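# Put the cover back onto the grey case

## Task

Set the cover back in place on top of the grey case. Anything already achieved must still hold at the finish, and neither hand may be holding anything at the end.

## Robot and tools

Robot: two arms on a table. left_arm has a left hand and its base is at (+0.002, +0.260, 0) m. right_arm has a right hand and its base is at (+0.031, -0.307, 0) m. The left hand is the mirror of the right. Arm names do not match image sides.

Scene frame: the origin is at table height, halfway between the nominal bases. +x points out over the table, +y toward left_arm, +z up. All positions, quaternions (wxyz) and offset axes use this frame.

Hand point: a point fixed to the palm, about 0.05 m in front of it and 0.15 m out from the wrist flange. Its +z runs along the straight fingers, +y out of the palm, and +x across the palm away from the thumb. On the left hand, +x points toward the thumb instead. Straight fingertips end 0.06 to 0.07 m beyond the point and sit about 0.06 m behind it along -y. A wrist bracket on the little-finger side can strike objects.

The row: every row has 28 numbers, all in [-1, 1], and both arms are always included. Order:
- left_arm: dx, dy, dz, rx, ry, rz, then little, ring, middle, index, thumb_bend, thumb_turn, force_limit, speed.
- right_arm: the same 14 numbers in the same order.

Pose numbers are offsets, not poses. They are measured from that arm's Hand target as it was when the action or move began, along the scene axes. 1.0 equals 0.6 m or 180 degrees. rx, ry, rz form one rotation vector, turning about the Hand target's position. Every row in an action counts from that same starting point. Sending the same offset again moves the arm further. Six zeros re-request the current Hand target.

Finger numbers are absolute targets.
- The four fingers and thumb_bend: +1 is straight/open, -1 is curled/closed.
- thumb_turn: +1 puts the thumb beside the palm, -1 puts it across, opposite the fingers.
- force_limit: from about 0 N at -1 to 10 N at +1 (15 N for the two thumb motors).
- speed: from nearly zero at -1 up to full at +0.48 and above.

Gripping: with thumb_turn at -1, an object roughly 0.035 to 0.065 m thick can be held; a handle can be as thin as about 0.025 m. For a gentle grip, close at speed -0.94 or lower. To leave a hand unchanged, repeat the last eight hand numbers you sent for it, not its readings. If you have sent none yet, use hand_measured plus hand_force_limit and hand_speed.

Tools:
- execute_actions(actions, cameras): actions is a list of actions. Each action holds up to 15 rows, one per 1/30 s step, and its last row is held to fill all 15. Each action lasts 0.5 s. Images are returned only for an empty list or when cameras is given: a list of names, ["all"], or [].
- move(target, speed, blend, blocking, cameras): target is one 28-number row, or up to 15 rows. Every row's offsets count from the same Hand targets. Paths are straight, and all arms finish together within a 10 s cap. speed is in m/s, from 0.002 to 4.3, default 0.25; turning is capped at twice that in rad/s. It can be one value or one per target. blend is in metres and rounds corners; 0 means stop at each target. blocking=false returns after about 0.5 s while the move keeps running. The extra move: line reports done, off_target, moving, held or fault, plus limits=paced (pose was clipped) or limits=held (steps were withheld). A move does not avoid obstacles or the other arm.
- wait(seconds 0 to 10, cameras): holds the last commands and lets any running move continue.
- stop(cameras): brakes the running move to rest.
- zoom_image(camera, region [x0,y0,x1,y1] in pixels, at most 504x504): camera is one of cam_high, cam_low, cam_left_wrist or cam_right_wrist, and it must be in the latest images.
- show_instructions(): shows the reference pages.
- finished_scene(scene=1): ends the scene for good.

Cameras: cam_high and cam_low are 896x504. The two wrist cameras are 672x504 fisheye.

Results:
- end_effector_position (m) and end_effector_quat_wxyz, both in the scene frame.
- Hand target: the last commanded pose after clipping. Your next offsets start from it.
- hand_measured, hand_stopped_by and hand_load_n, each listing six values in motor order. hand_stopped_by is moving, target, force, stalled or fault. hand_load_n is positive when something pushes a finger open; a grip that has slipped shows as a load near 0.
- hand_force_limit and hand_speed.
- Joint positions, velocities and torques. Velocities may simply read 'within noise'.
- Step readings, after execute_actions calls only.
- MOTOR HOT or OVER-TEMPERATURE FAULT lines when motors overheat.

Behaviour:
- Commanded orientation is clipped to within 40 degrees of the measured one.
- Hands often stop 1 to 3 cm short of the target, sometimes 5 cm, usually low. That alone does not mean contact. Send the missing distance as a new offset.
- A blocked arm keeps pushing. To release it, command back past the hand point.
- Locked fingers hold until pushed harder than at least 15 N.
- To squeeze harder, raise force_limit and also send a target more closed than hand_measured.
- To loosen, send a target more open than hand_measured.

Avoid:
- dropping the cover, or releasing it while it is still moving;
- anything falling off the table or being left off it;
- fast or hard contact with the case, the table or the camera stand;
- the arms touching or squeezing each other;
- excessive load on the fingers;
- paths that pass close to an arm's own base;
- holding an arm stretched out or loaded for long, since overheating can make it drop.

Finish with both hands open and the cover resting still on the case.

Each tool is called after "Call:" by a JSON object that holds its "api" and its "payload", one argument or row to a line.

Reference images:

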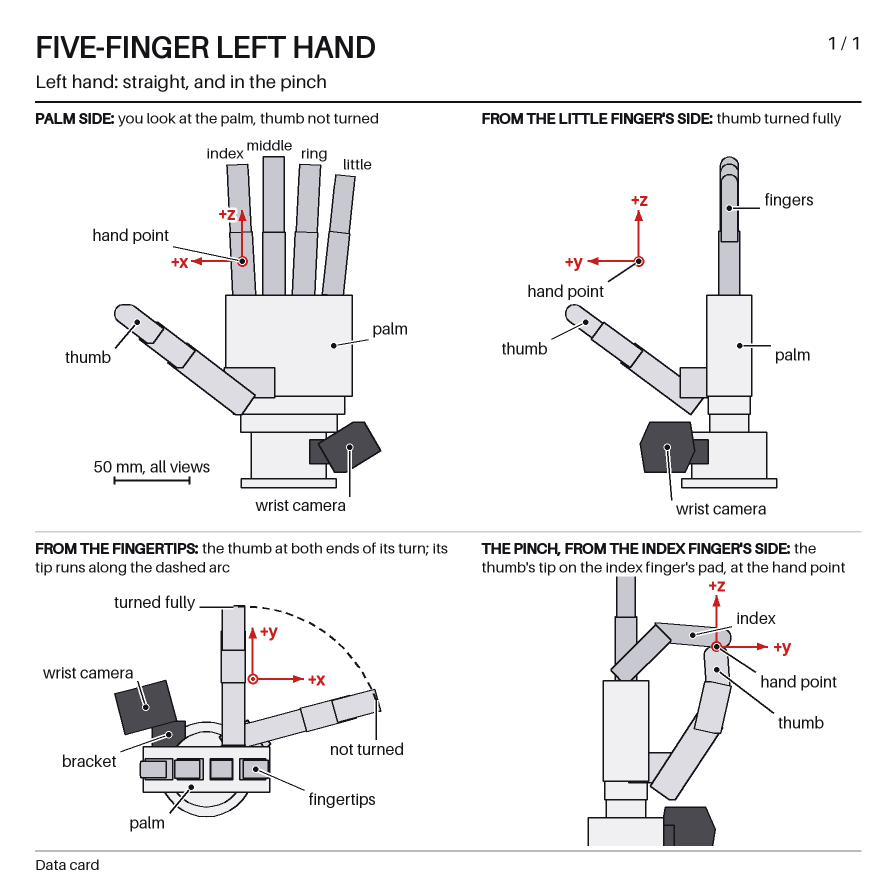

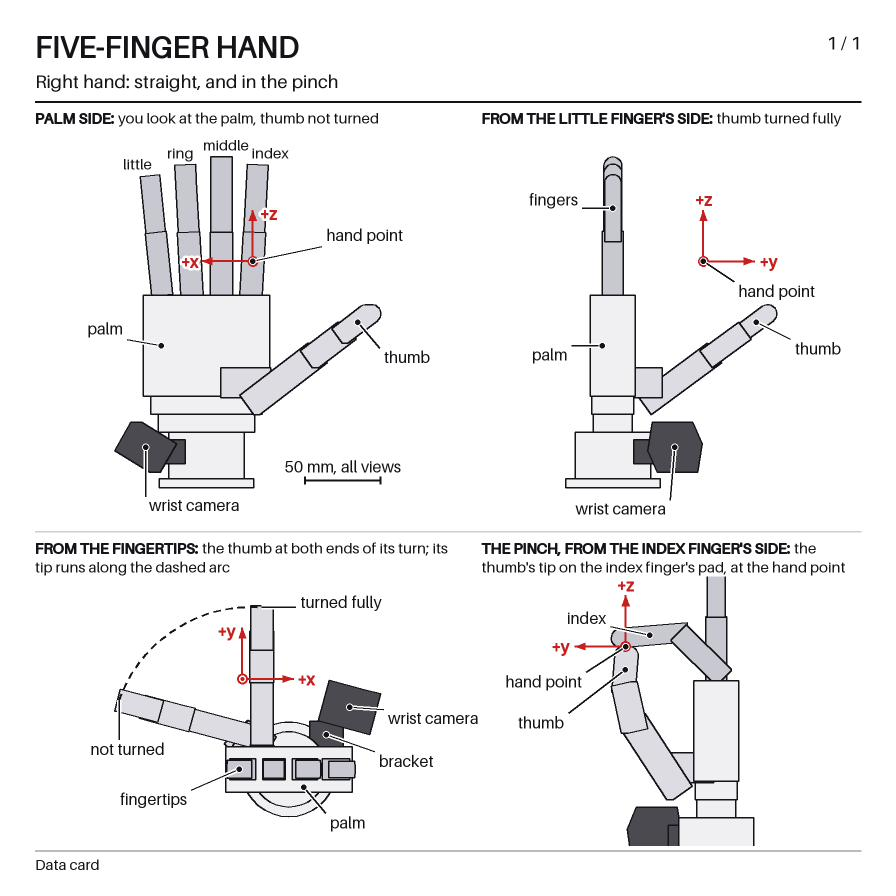

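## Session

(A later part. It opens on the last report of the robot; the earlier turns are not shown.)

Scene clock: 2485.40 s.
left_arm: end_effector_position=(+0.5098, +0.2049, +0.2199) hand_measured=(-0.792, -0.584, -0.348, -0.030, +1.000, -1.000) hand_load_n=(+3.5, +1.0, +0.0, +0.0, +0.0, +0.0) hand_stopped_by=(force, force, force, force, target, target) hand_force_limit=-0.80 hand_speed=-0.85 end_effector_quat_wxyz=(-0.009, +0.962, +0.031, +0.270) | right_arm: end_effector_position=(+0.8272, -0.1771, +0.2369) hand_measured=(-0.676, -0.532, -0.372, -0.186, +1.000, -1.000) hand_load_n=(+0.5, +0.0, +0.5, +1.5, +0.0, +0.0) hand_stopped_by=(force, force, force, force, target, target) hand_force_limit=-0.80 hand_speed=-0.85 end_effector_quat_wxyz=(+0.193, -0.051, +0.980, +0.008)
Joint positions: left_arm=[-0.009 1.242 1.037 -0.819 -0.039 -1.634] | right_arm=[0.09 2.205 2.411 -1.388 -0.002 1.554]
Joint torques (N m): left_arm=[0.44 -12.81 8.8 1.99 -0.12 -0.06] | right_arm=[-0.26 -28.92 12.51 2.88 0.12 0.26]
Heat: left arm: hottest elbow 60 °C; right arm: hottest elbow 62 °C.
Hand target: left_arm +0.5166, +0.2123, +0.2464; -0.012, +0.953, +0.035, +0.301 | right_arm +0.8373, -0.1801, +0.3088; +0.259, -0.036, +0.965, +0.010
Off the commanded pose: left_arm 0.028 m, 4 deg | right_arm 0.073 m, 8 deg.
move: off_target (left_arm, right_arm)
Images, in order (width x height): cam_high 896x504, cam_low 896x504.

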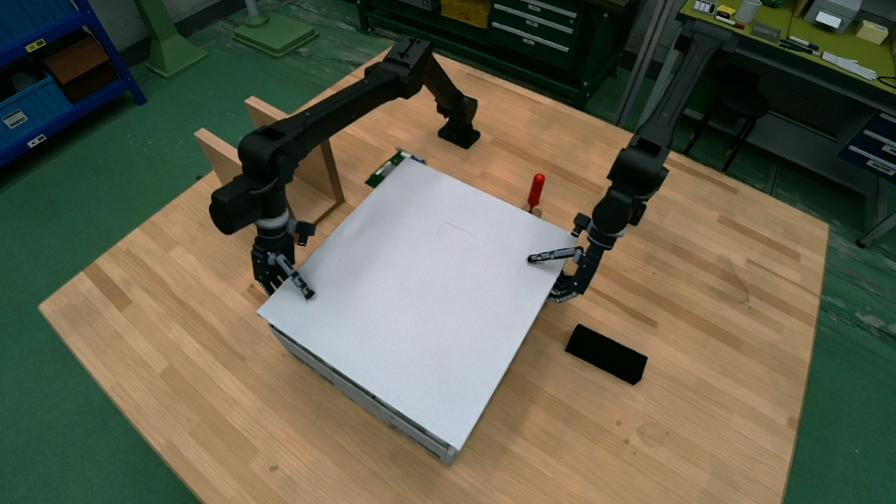

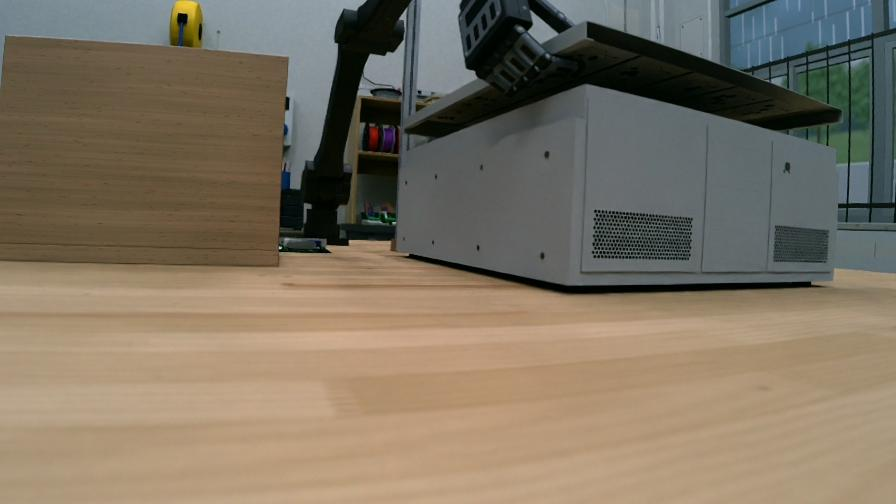

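Call:
{"api": "zoom_image", "payload": {
  "camera": "cam_low",
  "region": [385, 90, 485, 190]
}}

Call:
{"api": "zoom_image", "payload": {
  "camera": "cam_low",
  "region": [770, 80, 870, 180]
}}

Call:
{"api": "zoom_image", "payload": {
  "camera": "cam_low",
  "region": [540, 10, 660, 130]
}}

Call:
{"api": "zoom_image", "payload": {
  "camera": "cam_high",
  "region": [245, 290, 305, 350]
}}

Call:
{"api": "zoom_image", "payload": {
  "camera": "cam_high",
  "region": [430, 420, 490, 480]
}}

Call:
{"api": "zoom_image", "payload": {
  "camera": "cam_high",
  "region": [380, 140, 440, 200]
}}

Call:
{"api": "zoom_image", "payload": {
  "camera": "cam_high",
  "region": [530, 210, 600, 280]
}}

Scaled by 5.040 from the camera's 896x504 image, which has a finer 1280x720 frame.

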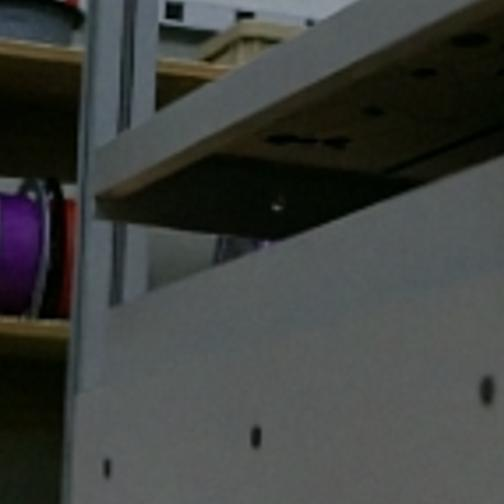

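Scaled by 5.040 from the camera's 896x504 image, which has a finer 1280x720 frame.

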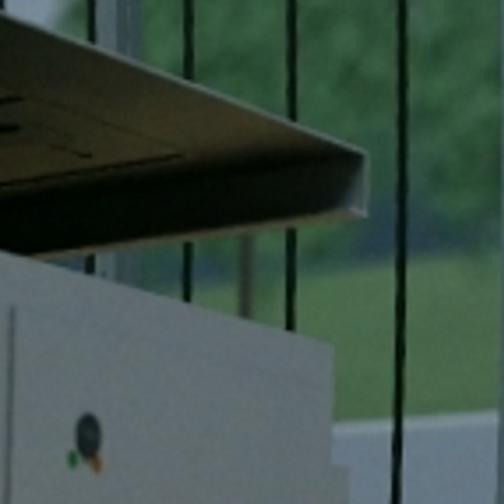

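Scaled by 4.200 from the camera's 896x504 image, which has a finer 1280x720 frame.

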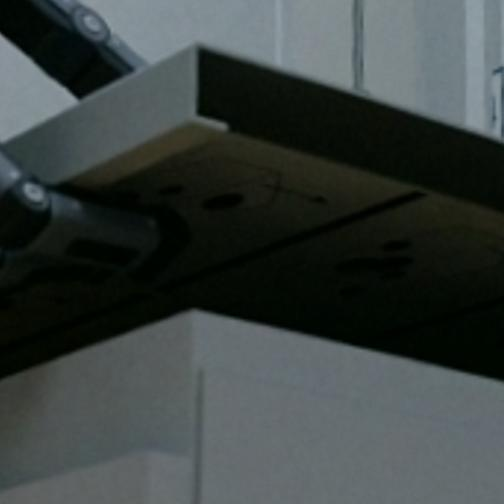

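Scaled by 8.400 from the camera's 896x504 image, which has a finer 1280x720 frame.

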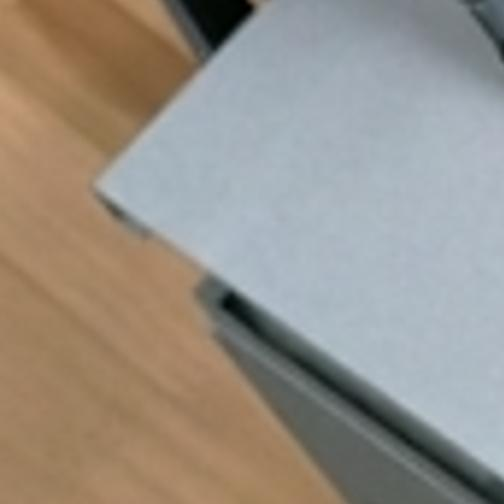

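Scaled by 8.400 from the camera's 896x504 image, which has a finer 1280x720 frame.

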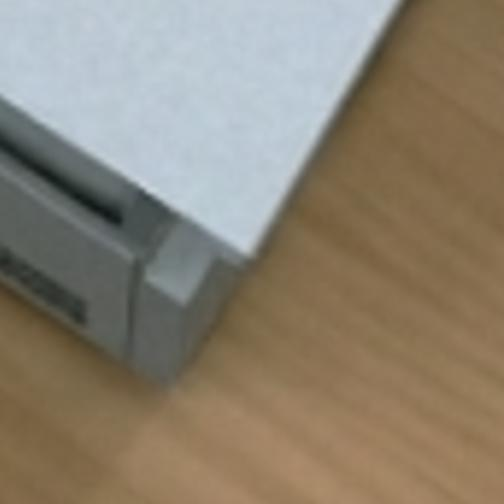

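Scaled by 8.400 from the camera's 896x504 image, which has a finer 1280x720 frame.

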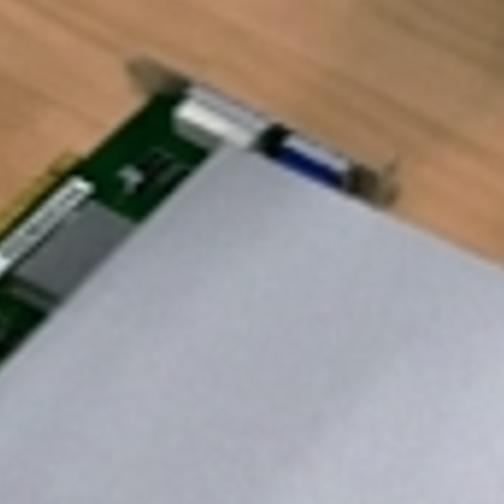

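Scaled by 7.200 from the camera's 896x504 image, which has a finer 1280x720 frame.

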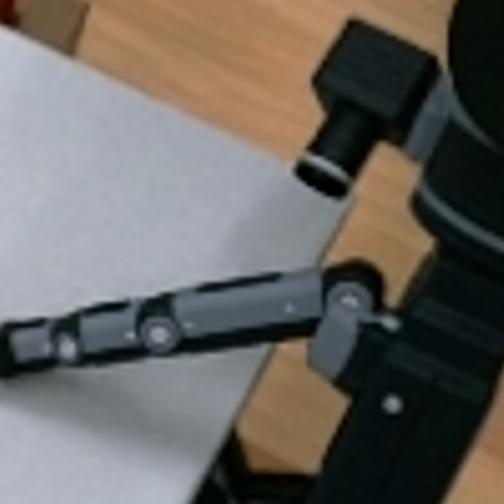

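Call:
{"api": "zoom_image", "payload": {
  "camera": "cam_low",
  "region": [580, 10, 720, 100]
}}

Call:
{"api": "zoom_image", "payload": {
  "camera": "cam_low",
  "region": [700, 50, 860, 150]
}}

Scaled by 3.600 from the camera's 896x504 image, which has a finer 1280x720 frame.

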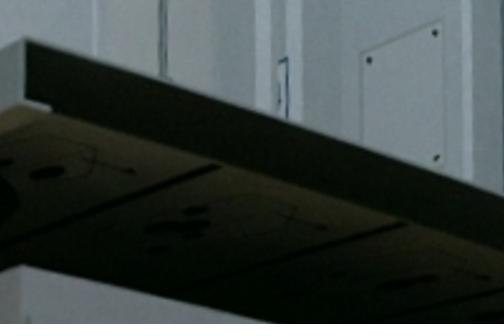

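Scaled by 3.150 from the camera's 896x504 image, which has a finer 1280x720 frame.

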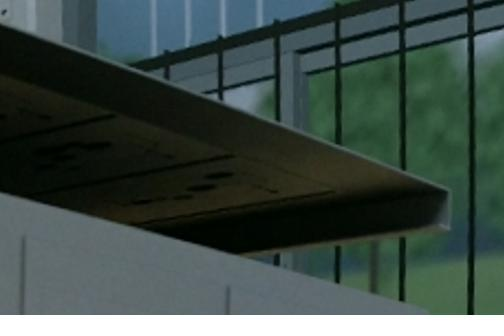

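Call:
{"api": "move", "payload": {
  "target": [-0.0098,-0.0047,-0.02,0,0,-0.0033,-1.0,-0.85,-0.6,-0.3,1,-1,-0.8,-0.85,-0.0167,-0.0098,-0.02,0,0,-0.0033,-0.9,-0.75,-0.5,-0.3,1,-1,-0.8,-0.85],
  "speed": 0.05,
  "cameras": ["cam_high", "cam_low"]
}}

Scene clock: 2686.53 s.
left_arm: end_effector_position=(+0.5045, +0.2044, +0.2053) hand_measured=(-0.792, -0.584, -0.348, -0.030, +1.000, -1.000) hand_load_n=(+4.5, +0.5, +0.0, -0.5, +0.5, +0.0) hand_stopped_by=(force, force, force, force, target, target) hand_force_limit=-0.80 hand_speed=-0.85 end_effector_quat_wxyz=(-0.010, +0.963, +0.027, +0.267) | right_arm: end_effector_position=(+0.8180, -0.1797, +0.2256) hand_measured=(-0.676, -0.532, -0.372, -0.186, +1.000, -1.000) hand_load_n=(+0.5, +0.0, +0.5, +2.0, +0.0, +0.0) hand_stopped_by=(force, force, force, force, target, target) hand_force_limit=-0.80 hand_speed=-0.85 end_effector_quat_wxyz=(+0.197, -0.046, +0.979, +0.005)
Joint positions: left_arm=[-0.009 1.241 1 -0.789 -0.038 -1.626] | right_arm=[0.09 2.143 2.273 -1.304 0.006 1.562]
Joint torques (N m): left_arm=[0.44 -13.22 8.7 1.87 -0.01 -0.07] | right_arm=[-0.73 -28.34 12.57 2.52 -0.07 0.22]
Heat: left arm: hottest elbow 58 °C; right arm: hottest shoulder 53 °C.
Hand target: left_arm +0.5107, +0.2095, +0.2341; -0.010, +0.953, +0.030, +0.301 | right_arm +0.8273, -0.1860, +0.2969; +0.259, -0.031, +0.965, +0.008
Off the commanded pose: left_arm 0.030 m, 4 deg | right_arm 0.072 m, 7 deg.
move: off_target (left_arm, right_arm)
Images, in order (width x height): cam_high 896x504, cam_low 896x504.

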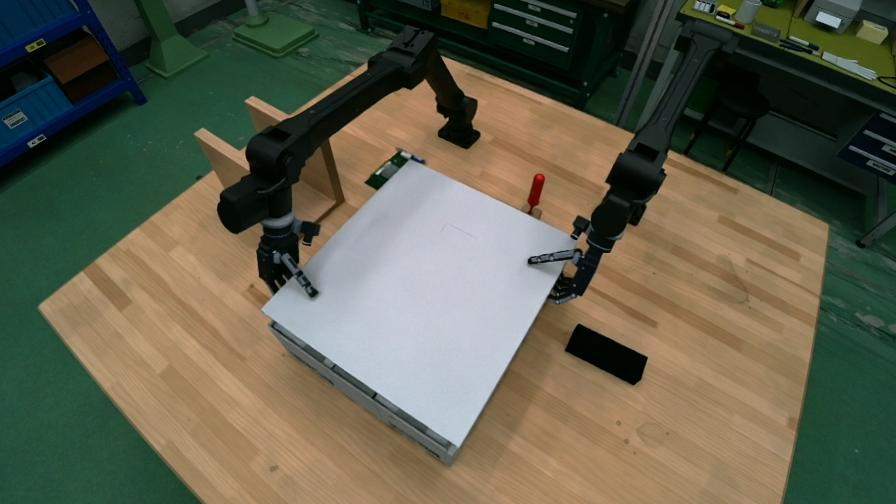

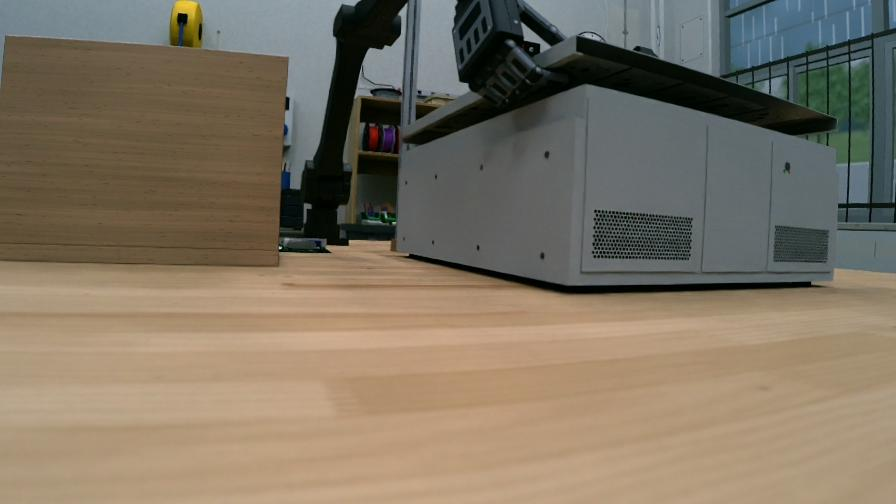

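Call:
{"api": "zoom_image", "payload": {
  "camera": "cam_low",
  "region": [385, 90, 485, 190]
}}

Call:
{"api": "zoom_image", "payload": {
  "camera": "cam_low",
  "region": [770, 90, 870, 190]
}}

Call:
{"api": "zoom_image", "payload": {
  "camera": "cam_low",
  "region": [540, 20, 640, 120]
}}

Call:
{"api": "zoom_image", "payload": {
  "camera": "cam_high",
  "region": [245, 290, 305, 350]
}}

Call:
{"api": "zoom_image", "payload": {
  "camera": "cam_high",
  "region": [430, 420, 490, 480]
}}

Call:
{"api": "zoom_image", "payload": {
  "camera": "cam_high",
  "region": [380, 140, 440, 200]
}}

Call:
{"api": "zoom_image", "payload": {
  "camera": "cam_high",
  "region": [530, 210, 600, 280]
}}

Scaled by 5.040 from the camera's 896x504 image, which has a finer 1280x720 frame.

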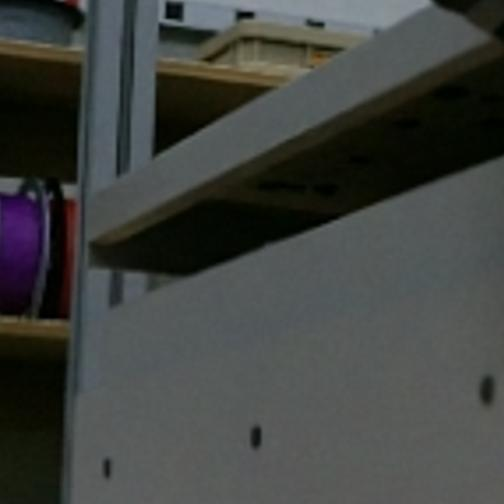

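Scaled by 5.040 from the camera's 896x504 image, which has a finer 1280x720 frame.

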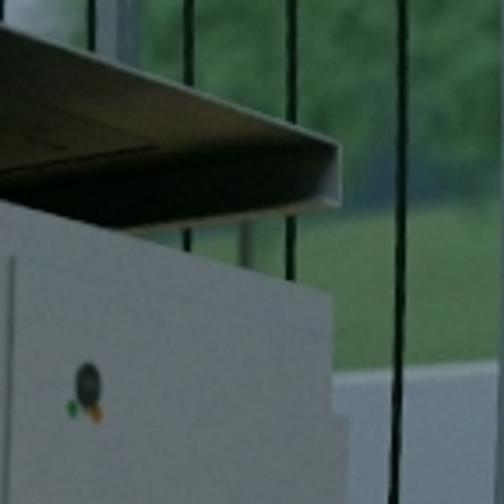

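Scaled by 5.040 from the camera's 896x504 image, which has a finer 1280x720 frame.

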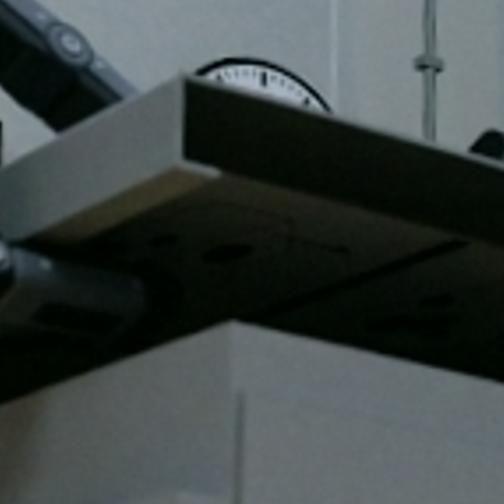

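Scaled by 8.400 from the camera's 896x504 image, which has a finer 1280x720 frame.

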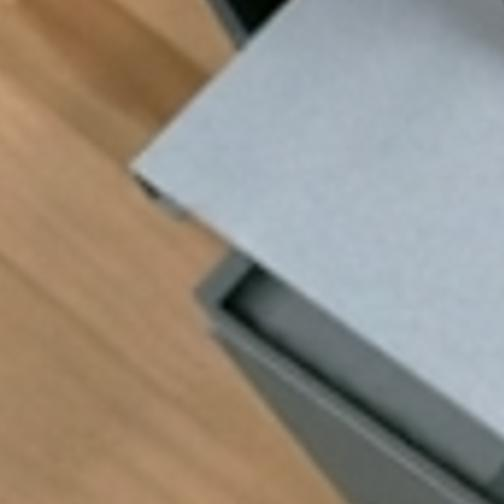

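Scaled by 8.400 from the camera's 896x504 image, which has a finer 1280x720 frame.

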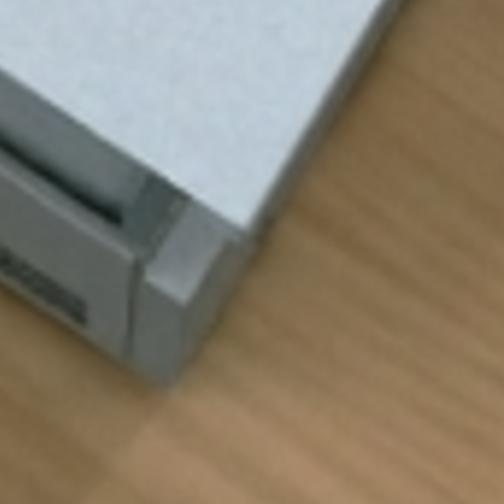

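Scaled by 8.400 from the camera's 896x504 image, which has a finer 1280x720 frame.

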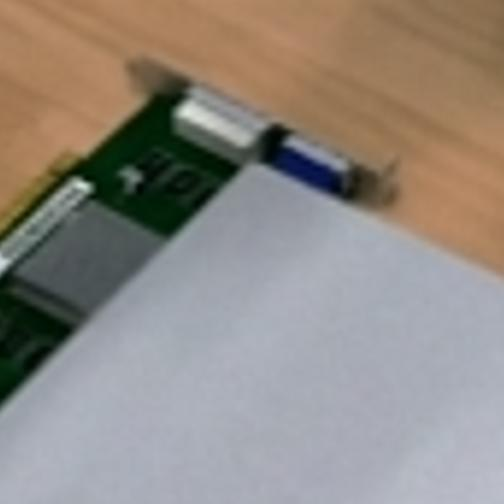

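Scaled by 7.200 from the camera's 896x504 image, which has a finer 1280x720 frame.

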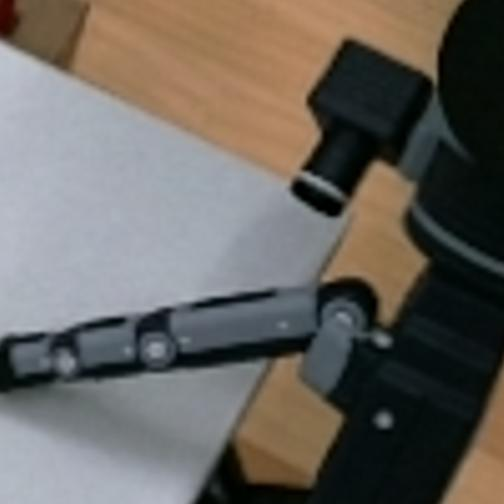

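Call:
{"api": "move", "payload": {
  "target": [0,0.0117,0,0,0,0,-1.0,-0.85,-0.6,-0.3,1,-1,-0.8,-0.85,0,-0.0267,0,0,0,0,-0.9,-0.75,-0.5,-0.3,1,-1,-0.8,-0.85],
  "speed": 0.03,
  "cameras": ["cam_left_wrist", "cam_right_wrist", "cam_high", "cam_low"]
}}

Scene clock: 2737.83 s.
left_arm: end_effector_position=(+0.5041, +0.2077, +0.2056) hand_measured=(-0.792, -0.584, -0.348, -0.030, +1.000, -1.000) hand_load_n=(+4.0, +0.5, +0.0, +0.0, +0.0, +0.5) hand_stopped_by=(force, force, force, force, target, target) hand_force_limit=-0.80 hand_speed=-0.85 end_effector_quat_wxyz=(-0.008, +0.963, +0.026, +0.267) | right_arm: end_effector_position=(+0.8156, -0.1789, +0.2245) hand_measured=(-0.676, -0.532, -0.372, -0.186, +1.000, -1.000) hand_load_n=(+0.5, +0.5, +0.5, +2.0, +0.0, +0.0) hand_stopped_by=(force, force, force, force, target, target) hand_force_limit=-0.80 hand_speed=-0.85 end_effector_quat_wxyz=(+0.196, -0.047, +0.979, +0.009)
Joint positions: left_arm=[0.003 1.24 0.999 -0.789 -0.027 -1.614] | right_arm=[0.09 2.135 2.256 -1.296 -0.002 1.562]
Joint torques (N m): left_arm=[1.14 -12.86 8.69 1.92 -0.08 -0.03] | right_arm=[-2.2 -28.1 13.22 2.4 -0.09 0.01]
Heat: left arm: hottest elbow 56 °C; right arm: hottest elbow 56 °C.
Hand target: left_arm +0.5107, +0.2166, +0.2344; -0.010, +0.953, +0.030, +0.301 | right_arm +0.8273, -0.2020, +0.2969; +0.259, -0.031, +0.965, +0.008
Off the commanded pose: left_arm 0.031 m, 4 deg | right_arm 0.077 m, 8 deg.
move: off_target (left_arm, right_arm)
camera_calibration:
cam_left_wrist: T_world_to_cam=[[0.144241, 0.976563, 0.159747, -0.309696], [0.463942, -0.209332, 0.860778, -0.367836], [0.874044, -0.050046, -0.483262, -0.210884], [0, 0, 0, 1]] pos_world=[0.399648, 0.214884, 0.264186]
cam_right_wrist: T_world_to_cam=[[-0.303882, 0.950476, -0.065199, 0.431438], [0.550687, 0.231084, 0.802087, -0.585253], [0.777431, 0.207836, -0.593637, -0.348386], [0, 0, 0, 1]] pos_world=[0.724244, -0.202422, 0.290738]

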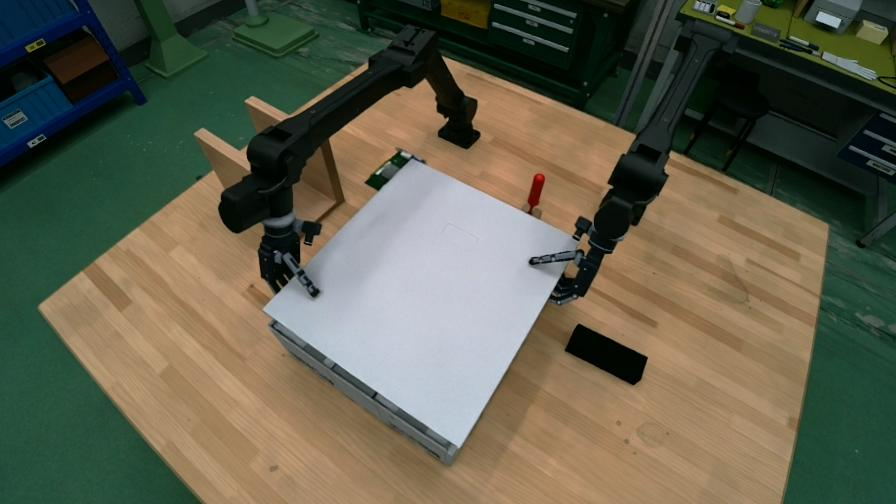

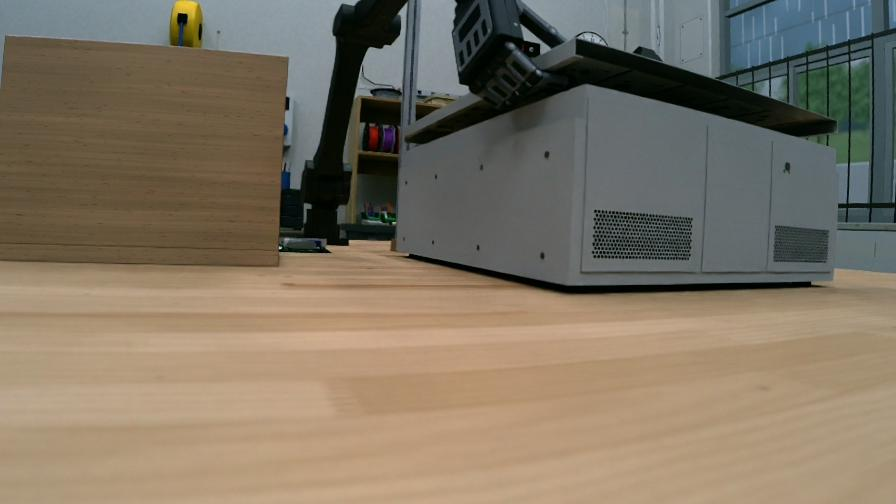

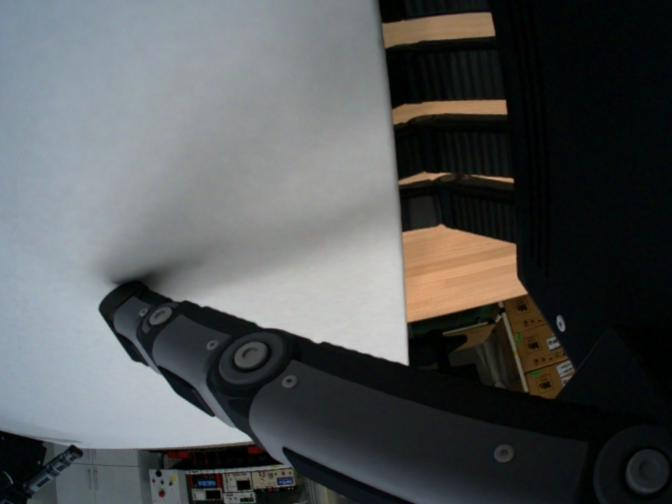

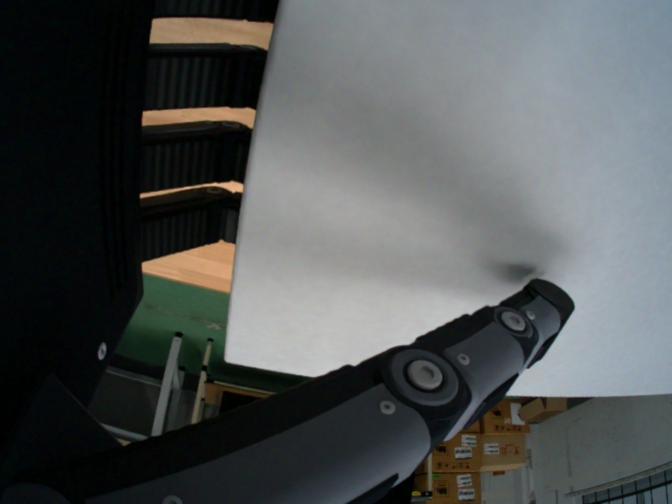

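Call:
{"api": "move", "payload": {
  "target": [0,-0.0103,0,0,0,0,-1.0,-0.85,-0.62,-0.4,1,-1,0.4,-0.85,0,0.0267,0,0,0,0,-0.9,-0.75,-0.5,-0.3,1,-1,-0.8,-0.85],
  "speed": 0.05,
  "cameras": ["cam_left_wrist", "cam_high", "cam_low"]
}}

Scene clock: 2971.97 s.
left_arm: end_effector_position=(+0.5023, +0.2062, +0.2033) hand_measured=(-0.792, -0.584, -0.496, -0.290, +1.000, -1.000) hand_load_n=(+0.0, +0.0, +3.5, +7.5, +1.5, +2.0) hand_stopped_by=(force, force, force, force, target, target) hand_force_limit=0.40 hand_speed=-0.85 end_effector_quat_wxyz=(-0.004, +0.964, +0.024, +0.265) | right_arm: end_effector_position=(+0.8144, -0.1795, +0.2255) hand_measured=(-0.676, -0.532, -0.372, -0.186, +1.000, -1.000) hand_load_n=(+1.5, +0.5, +0.5, +0.5, +0.0, +0.0) hand_stopped_by=(force, force, force, force, target, target) hand_force_limit=-0.80 hand_speed=-0.85 end_effector_quat_wxyz=(+0.197, -0.046, +0.979, +0.008)
Joint positions: left_arm=[0.003 1.24 0.994 -0.789 -0.019 -1.613] | right_arm=[0.09 2.129 2.248 -1.293 0 1.564]
Joint torques (N m): left_arm=[-0.32 -13.1 9.09 1.88 -0.68 -0.19] | right_arm=[-0.62 -27.05 14.45 2.17 0.18 0.21]
Heat: left arm: hottest elbow 55 °C; right arm: hottest shoulder 59 °C.
Hand target: left_arm +0.5107, +0.2103, +0.2344; -0.010, +0.953, +0.030, +0.301 | right_arm +0.8274, -0.1860, +0.2968; +0.259, -0.031, +0.965, +0.008
Off the commanded pose: left_arm 0.033 m, 4 deg | right_arm 0.073 m, 7 deg.
move: off_target (left_arm, right_arm)
camera_calibration:
cam_left_wrist: T_world_to_cam=[[0.149339, 0.976956, 0.152496, -0.308758], [0.467271, -0.205646, 0.859865, -0.367669], [0.87141, -0.0571546, -0.487214, -0.206957], [0, 0, 0, 1]] pos_world=[0.398255, 0.214205, 0.262397]
Images, in order (width x height): cam_high 896x504, cam_low 896x504, cam_left_wrist 672x504.

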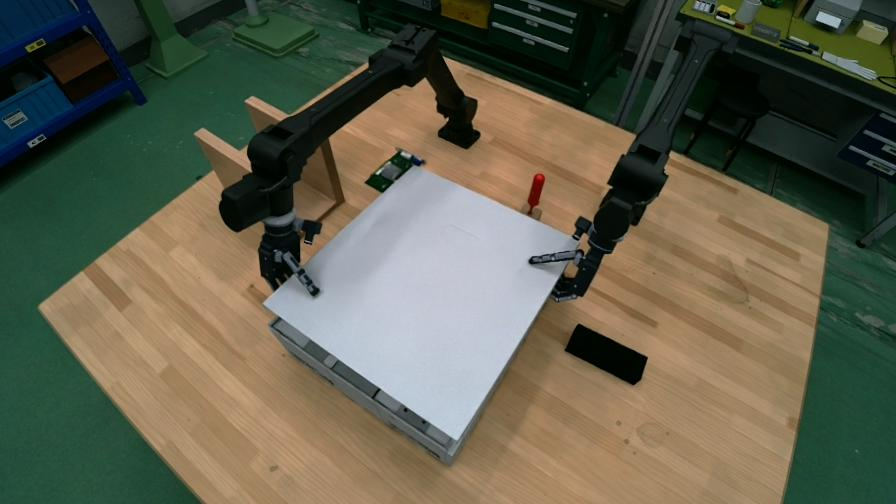

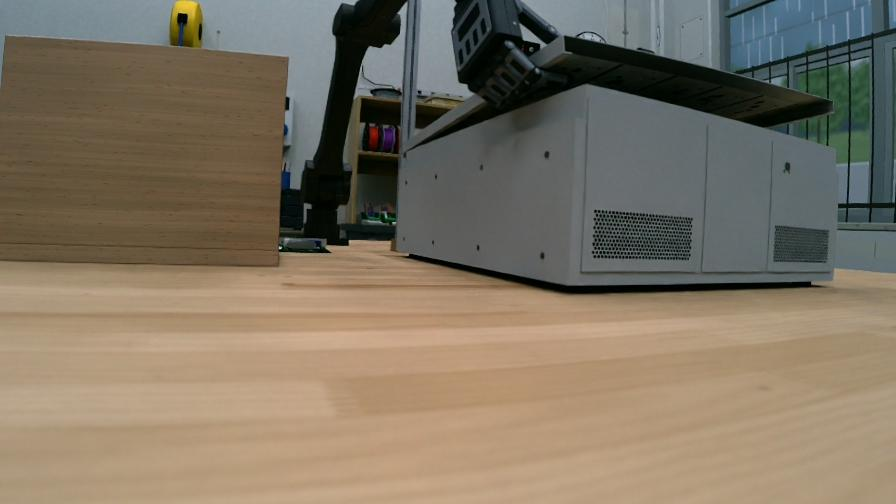

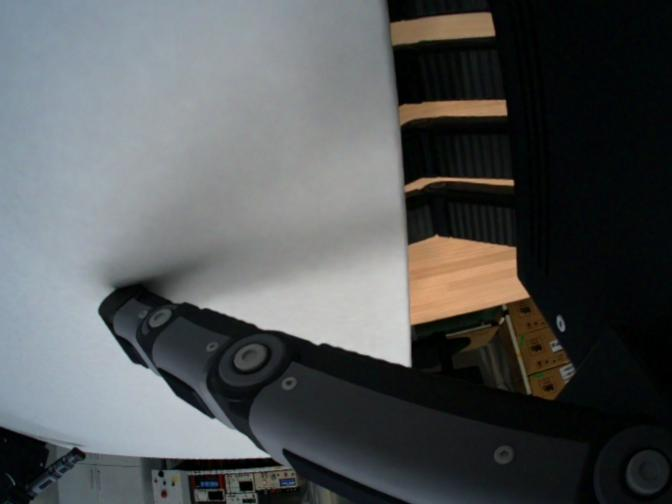

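Call:
{"api": "zoom_image", "payload": {
  "camera": "cam_low",
  "region": [385, 90, 485, 190]
}}

Call:
{"api": "zoom_image", "payload": {
  "camera": "cam_low",
  "region": [540, 20, 660, 140]
}}

Call:
{"api": "zoom_image", "payload": {
  "camera": "cam_low",
  "region": [770, 80, 870, 180]
}}

Scaled by 5.040 from the camera's 896x504 image, which has a finer 1280x720 frame.

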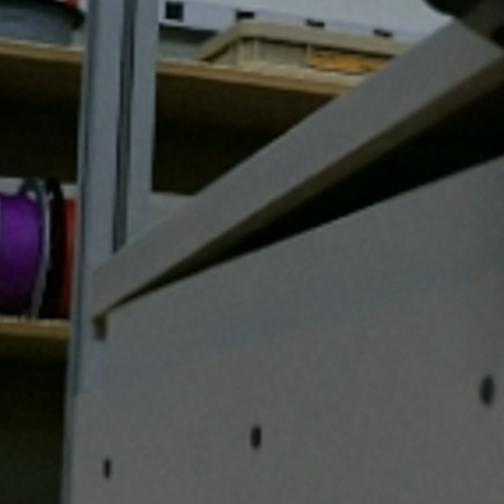

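Scaled by 4.200 from the camera's 896x504 image, which has a finer 1280x720 frame.

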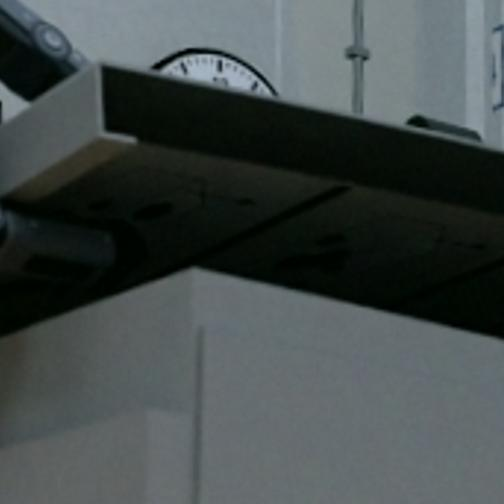

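Scaled by 5.040 from the camera's 896x504 image, which has a finer 1280x720 frame.

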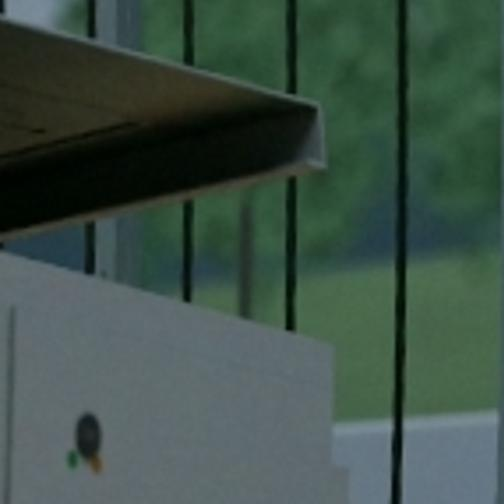

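Call:
{"api": "move", "payload": {
  "target": [0,0.0233,0,0,0,0,-1.0,-0.85,-0.62,-0.4,1,-1,0.4,-0.85,0,0.0233,0,0,0,0,-0.9,-0.75,-0.5,-0.3,1,-1,-0.8,-0.85],
  "speed": 0.04,
  "cameras": ["cam_left_wrist", "cam_right_wrist", "cam_high", "cam_low"]
}}

Scene clock: 3044.13 s.
left_arm: end_effector_position=(+0.5019, +0.2105, +0.2036) hand_measured=(-0.792, -0.584, -0.498, -0.290, +1.000, -1.000) hand_load_n=(+0.5, +0.0, +2.5, +5.5, +1.0, +2.0) hand_stopped_by=(force, force, force, force, target, target) hand_force_limit=0.40 hand_speed=-0.85 end_effector_quat_wxyz=(+0.000, +0.964, +0.023, +0.265) | right_arm: end_effector_position=(+0.8143, -0.1750, +0.2277) hand_measured=(-0.676, -0.532, -0.372, -0.186, +1.000, -1.000) hand_load_n=(+1.0, +0.5, +0.0, +0.5, +0.0, +0.0) hand_stopped_by=(force, force, force, force, target, target) hand_force_limit=-0.80 hand_speed=-0.85 end_effector_quat_wxyz=(+0.199, -0.041, +0.979, +0.005)
Joint positions: left_arm=[0.019 1.24 0.994 -0.789 -0.003 -1.598] | right_arm=[0.098 2.126 2.248 -1.293 0.01 1.58]
Joint torques (N m): left_arm=[1.08 -13.1 9.06 1.89 -0.53 0.02] | right_arm=[0.15 -26.52 15.19 2.03 0.15 0.23]
Heat: left arm: hottest elbow 57 °C; right arm: hottest elbow 55 °C.
Hand target: left_arm +0.5107, +0.2243, +0.2344; -0.010, +0.953, +0.030, +0.301 | right_arm +0.8273, -0.1721, +0.2971; +0.259, -0.031, +0.965, +0.008
Off the commanded pose: left_arm 0.035 m, 5 deg | right_arm 0.070 m, 7 deg.
move: off_target (left_arm, right_arm)
camera_calibration:
cam_left_wrist: T_world_to_cam=[[0.154738, 0.977066, 0.146282, -0.314403], [0.466178, -0.202756, 0.861144, -0.367247], [0.871054, -0.0650584, -0.48686, -0.20447], [0, 0, 0, 1]] pos_world=[0.397957, 0.219428, 0.262695]
cam_right_wrist: T_world_to_cam=[[-0.291804, 0.953854, -0.0707958, 0.419571], [0.549403, 0.227742, 0.803922, -0.58802], [0.782948, 0.195693, -0.590506, -0.353578], [0, 0, 0, 1]] pos_world=[0.722326, -0.197101, 0.293636]

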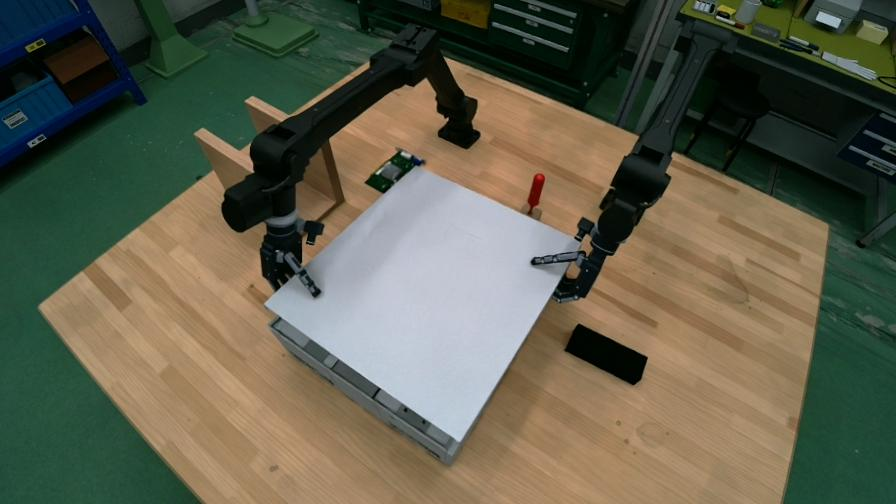

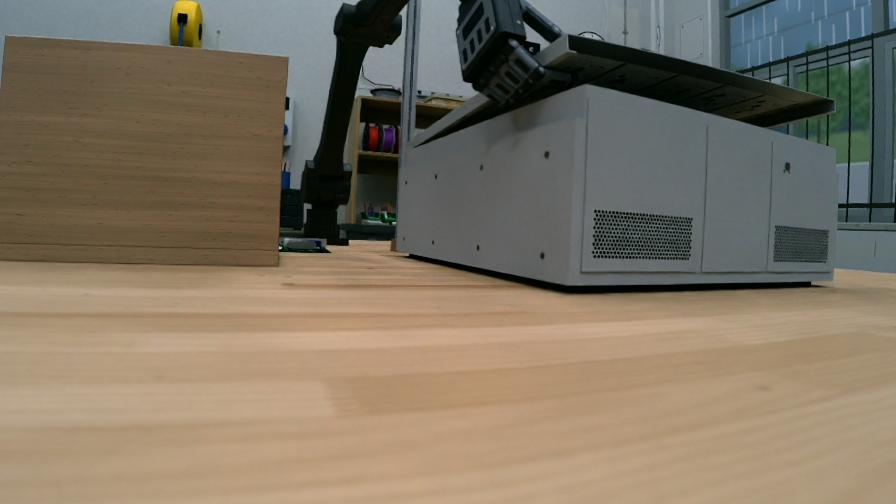

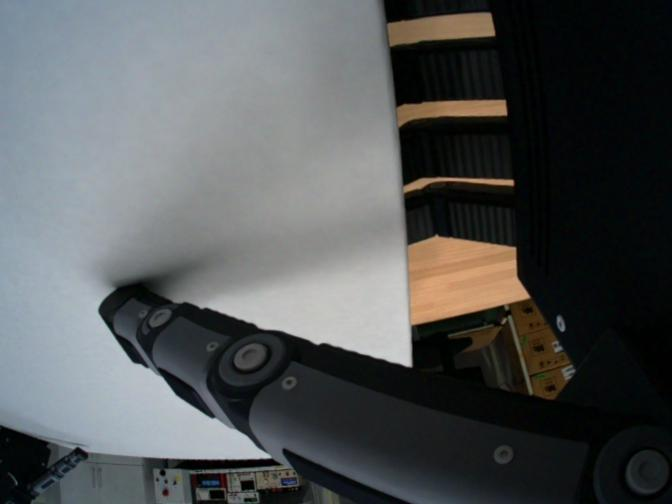

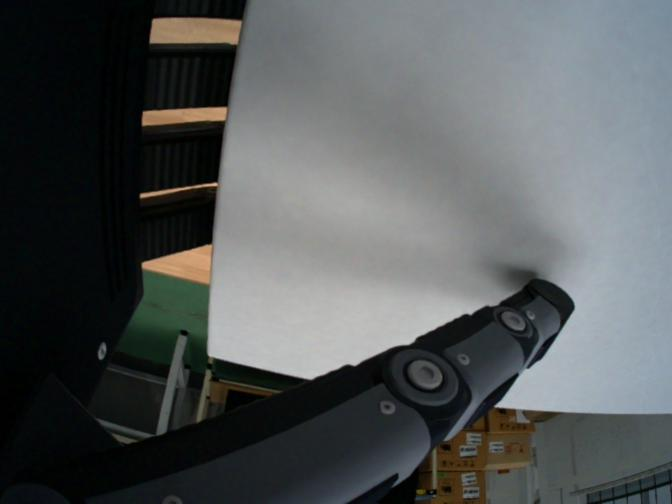

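Call:
{"api": "move", "payload": {
  "target": [0,0.0217,0,0,0,0,-1.0,-0.85,-0.62,-0.4,1,-1,0.4,-0.85,0,0.0167,0,0,0,0,-0.9,-0.75,-0.5,-0.3,1,-1,-0.8,-0.85],
  "speed": 0.04,
  "cameras": ["cam_left_wrist", "cam_high", "cam_low"]
}}

Scene clock: 3051.03 s.
left_arm: end_effector_position=(+0.5015, +0.2224, +0.2038) hand_measured=(-0.792, -0.584, -0.498, -0.290, +1.000, -1.000) hand_load_n=(+0.0, +0.5, +2.5, +5.0, +1.0, +2.0) hand_stopped_by=(force, force, force, force, target, target) hand_force_limit=0.40 hand_speed=-0.85 end_effector_quat_wxyz=(+0.001, +0.964, +0.022, +0.265) | right_arm: end_effector_position=(+0.8132, -0.1640, +0.2277) hand_measured=(-0.676, -0.532, -0.372, -0.186, +1.000, -1.000) hand_load_n=(+1.0, +0.5, +0.0, +1.0, +0.0, +0.0) hand_stopped_by=(force, force, force, force, target, target) hand_force_limit=-0.80 hand_speed=-0.85 end_effector_quat_wxyz=(+0.199, -0.041, +0.979, +0.005)
Joint positions: left_arm=[0.052 1.24 0.994 -0.789 0.016 -1.57] | right_arm=[0.115 2.126 2.248 -1.293 0.018 1.594]
Joint torques (N m): left_arm=[1.79 -13.16 9.18 1.85 -0.49 -0.04] | right_arm=[-0.03 -26.17 15.71 1.92 0.17 0.21]
Heat: left arm: hottest elbow 57 °C; right arm: hottest elbow 55 °C.
Hand target: left_arm +0.5107, +0.2373, +0.2344; -0.010, +0.953, +0.030, +0.301 | right_arm +0.8274, -0.1621, +0.2971; +0.259, -0.031, +0.965, +0.008
Off the commanded pose: left_arm 0.035 m, 5 deg | right_arm 0.071 m, 7 deg.
move: off_target (left_arm, right_arm)
camera_calibration:
cam_left_wrist: T_world_to_cam=[[0.155781, 0.977149, 0.144611, -0.326162], [0.46578, -0.201766, 0.861591, -0.364833], [0.87108, -0.0668627, -0.486568, -0.202869], [0, 0, 0, 1]] pos_world=[0.397457, 0.231534, 0.262794]
Images, in order (width x height): cam_high 896x504, cam_low 896x504, cam_left_wrist 672x504.

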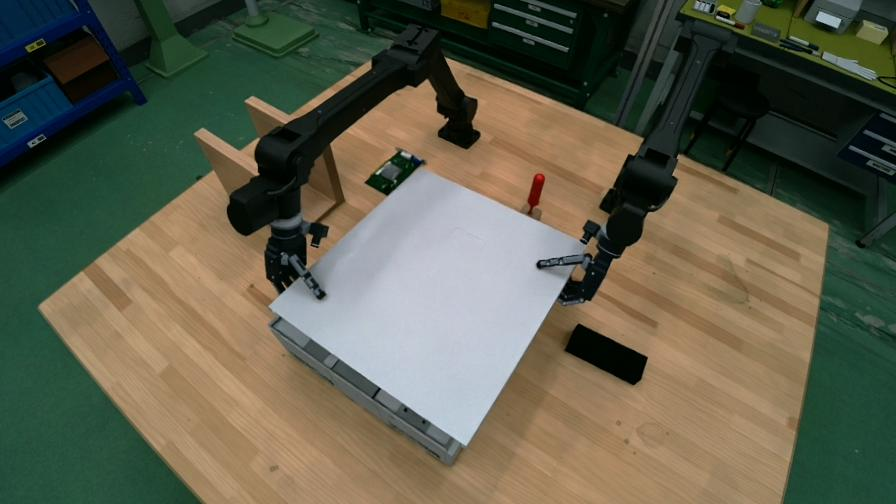

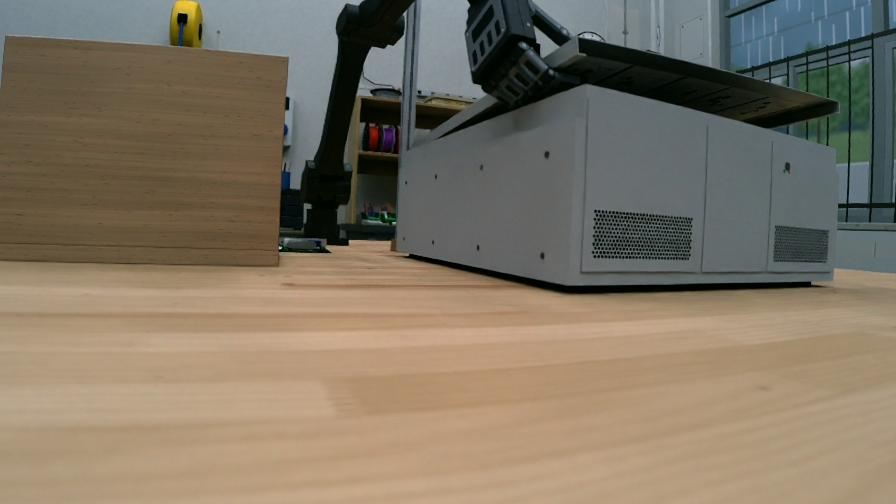

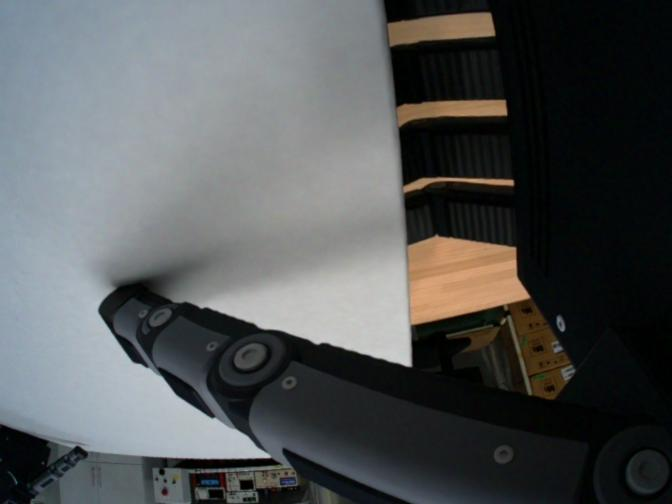

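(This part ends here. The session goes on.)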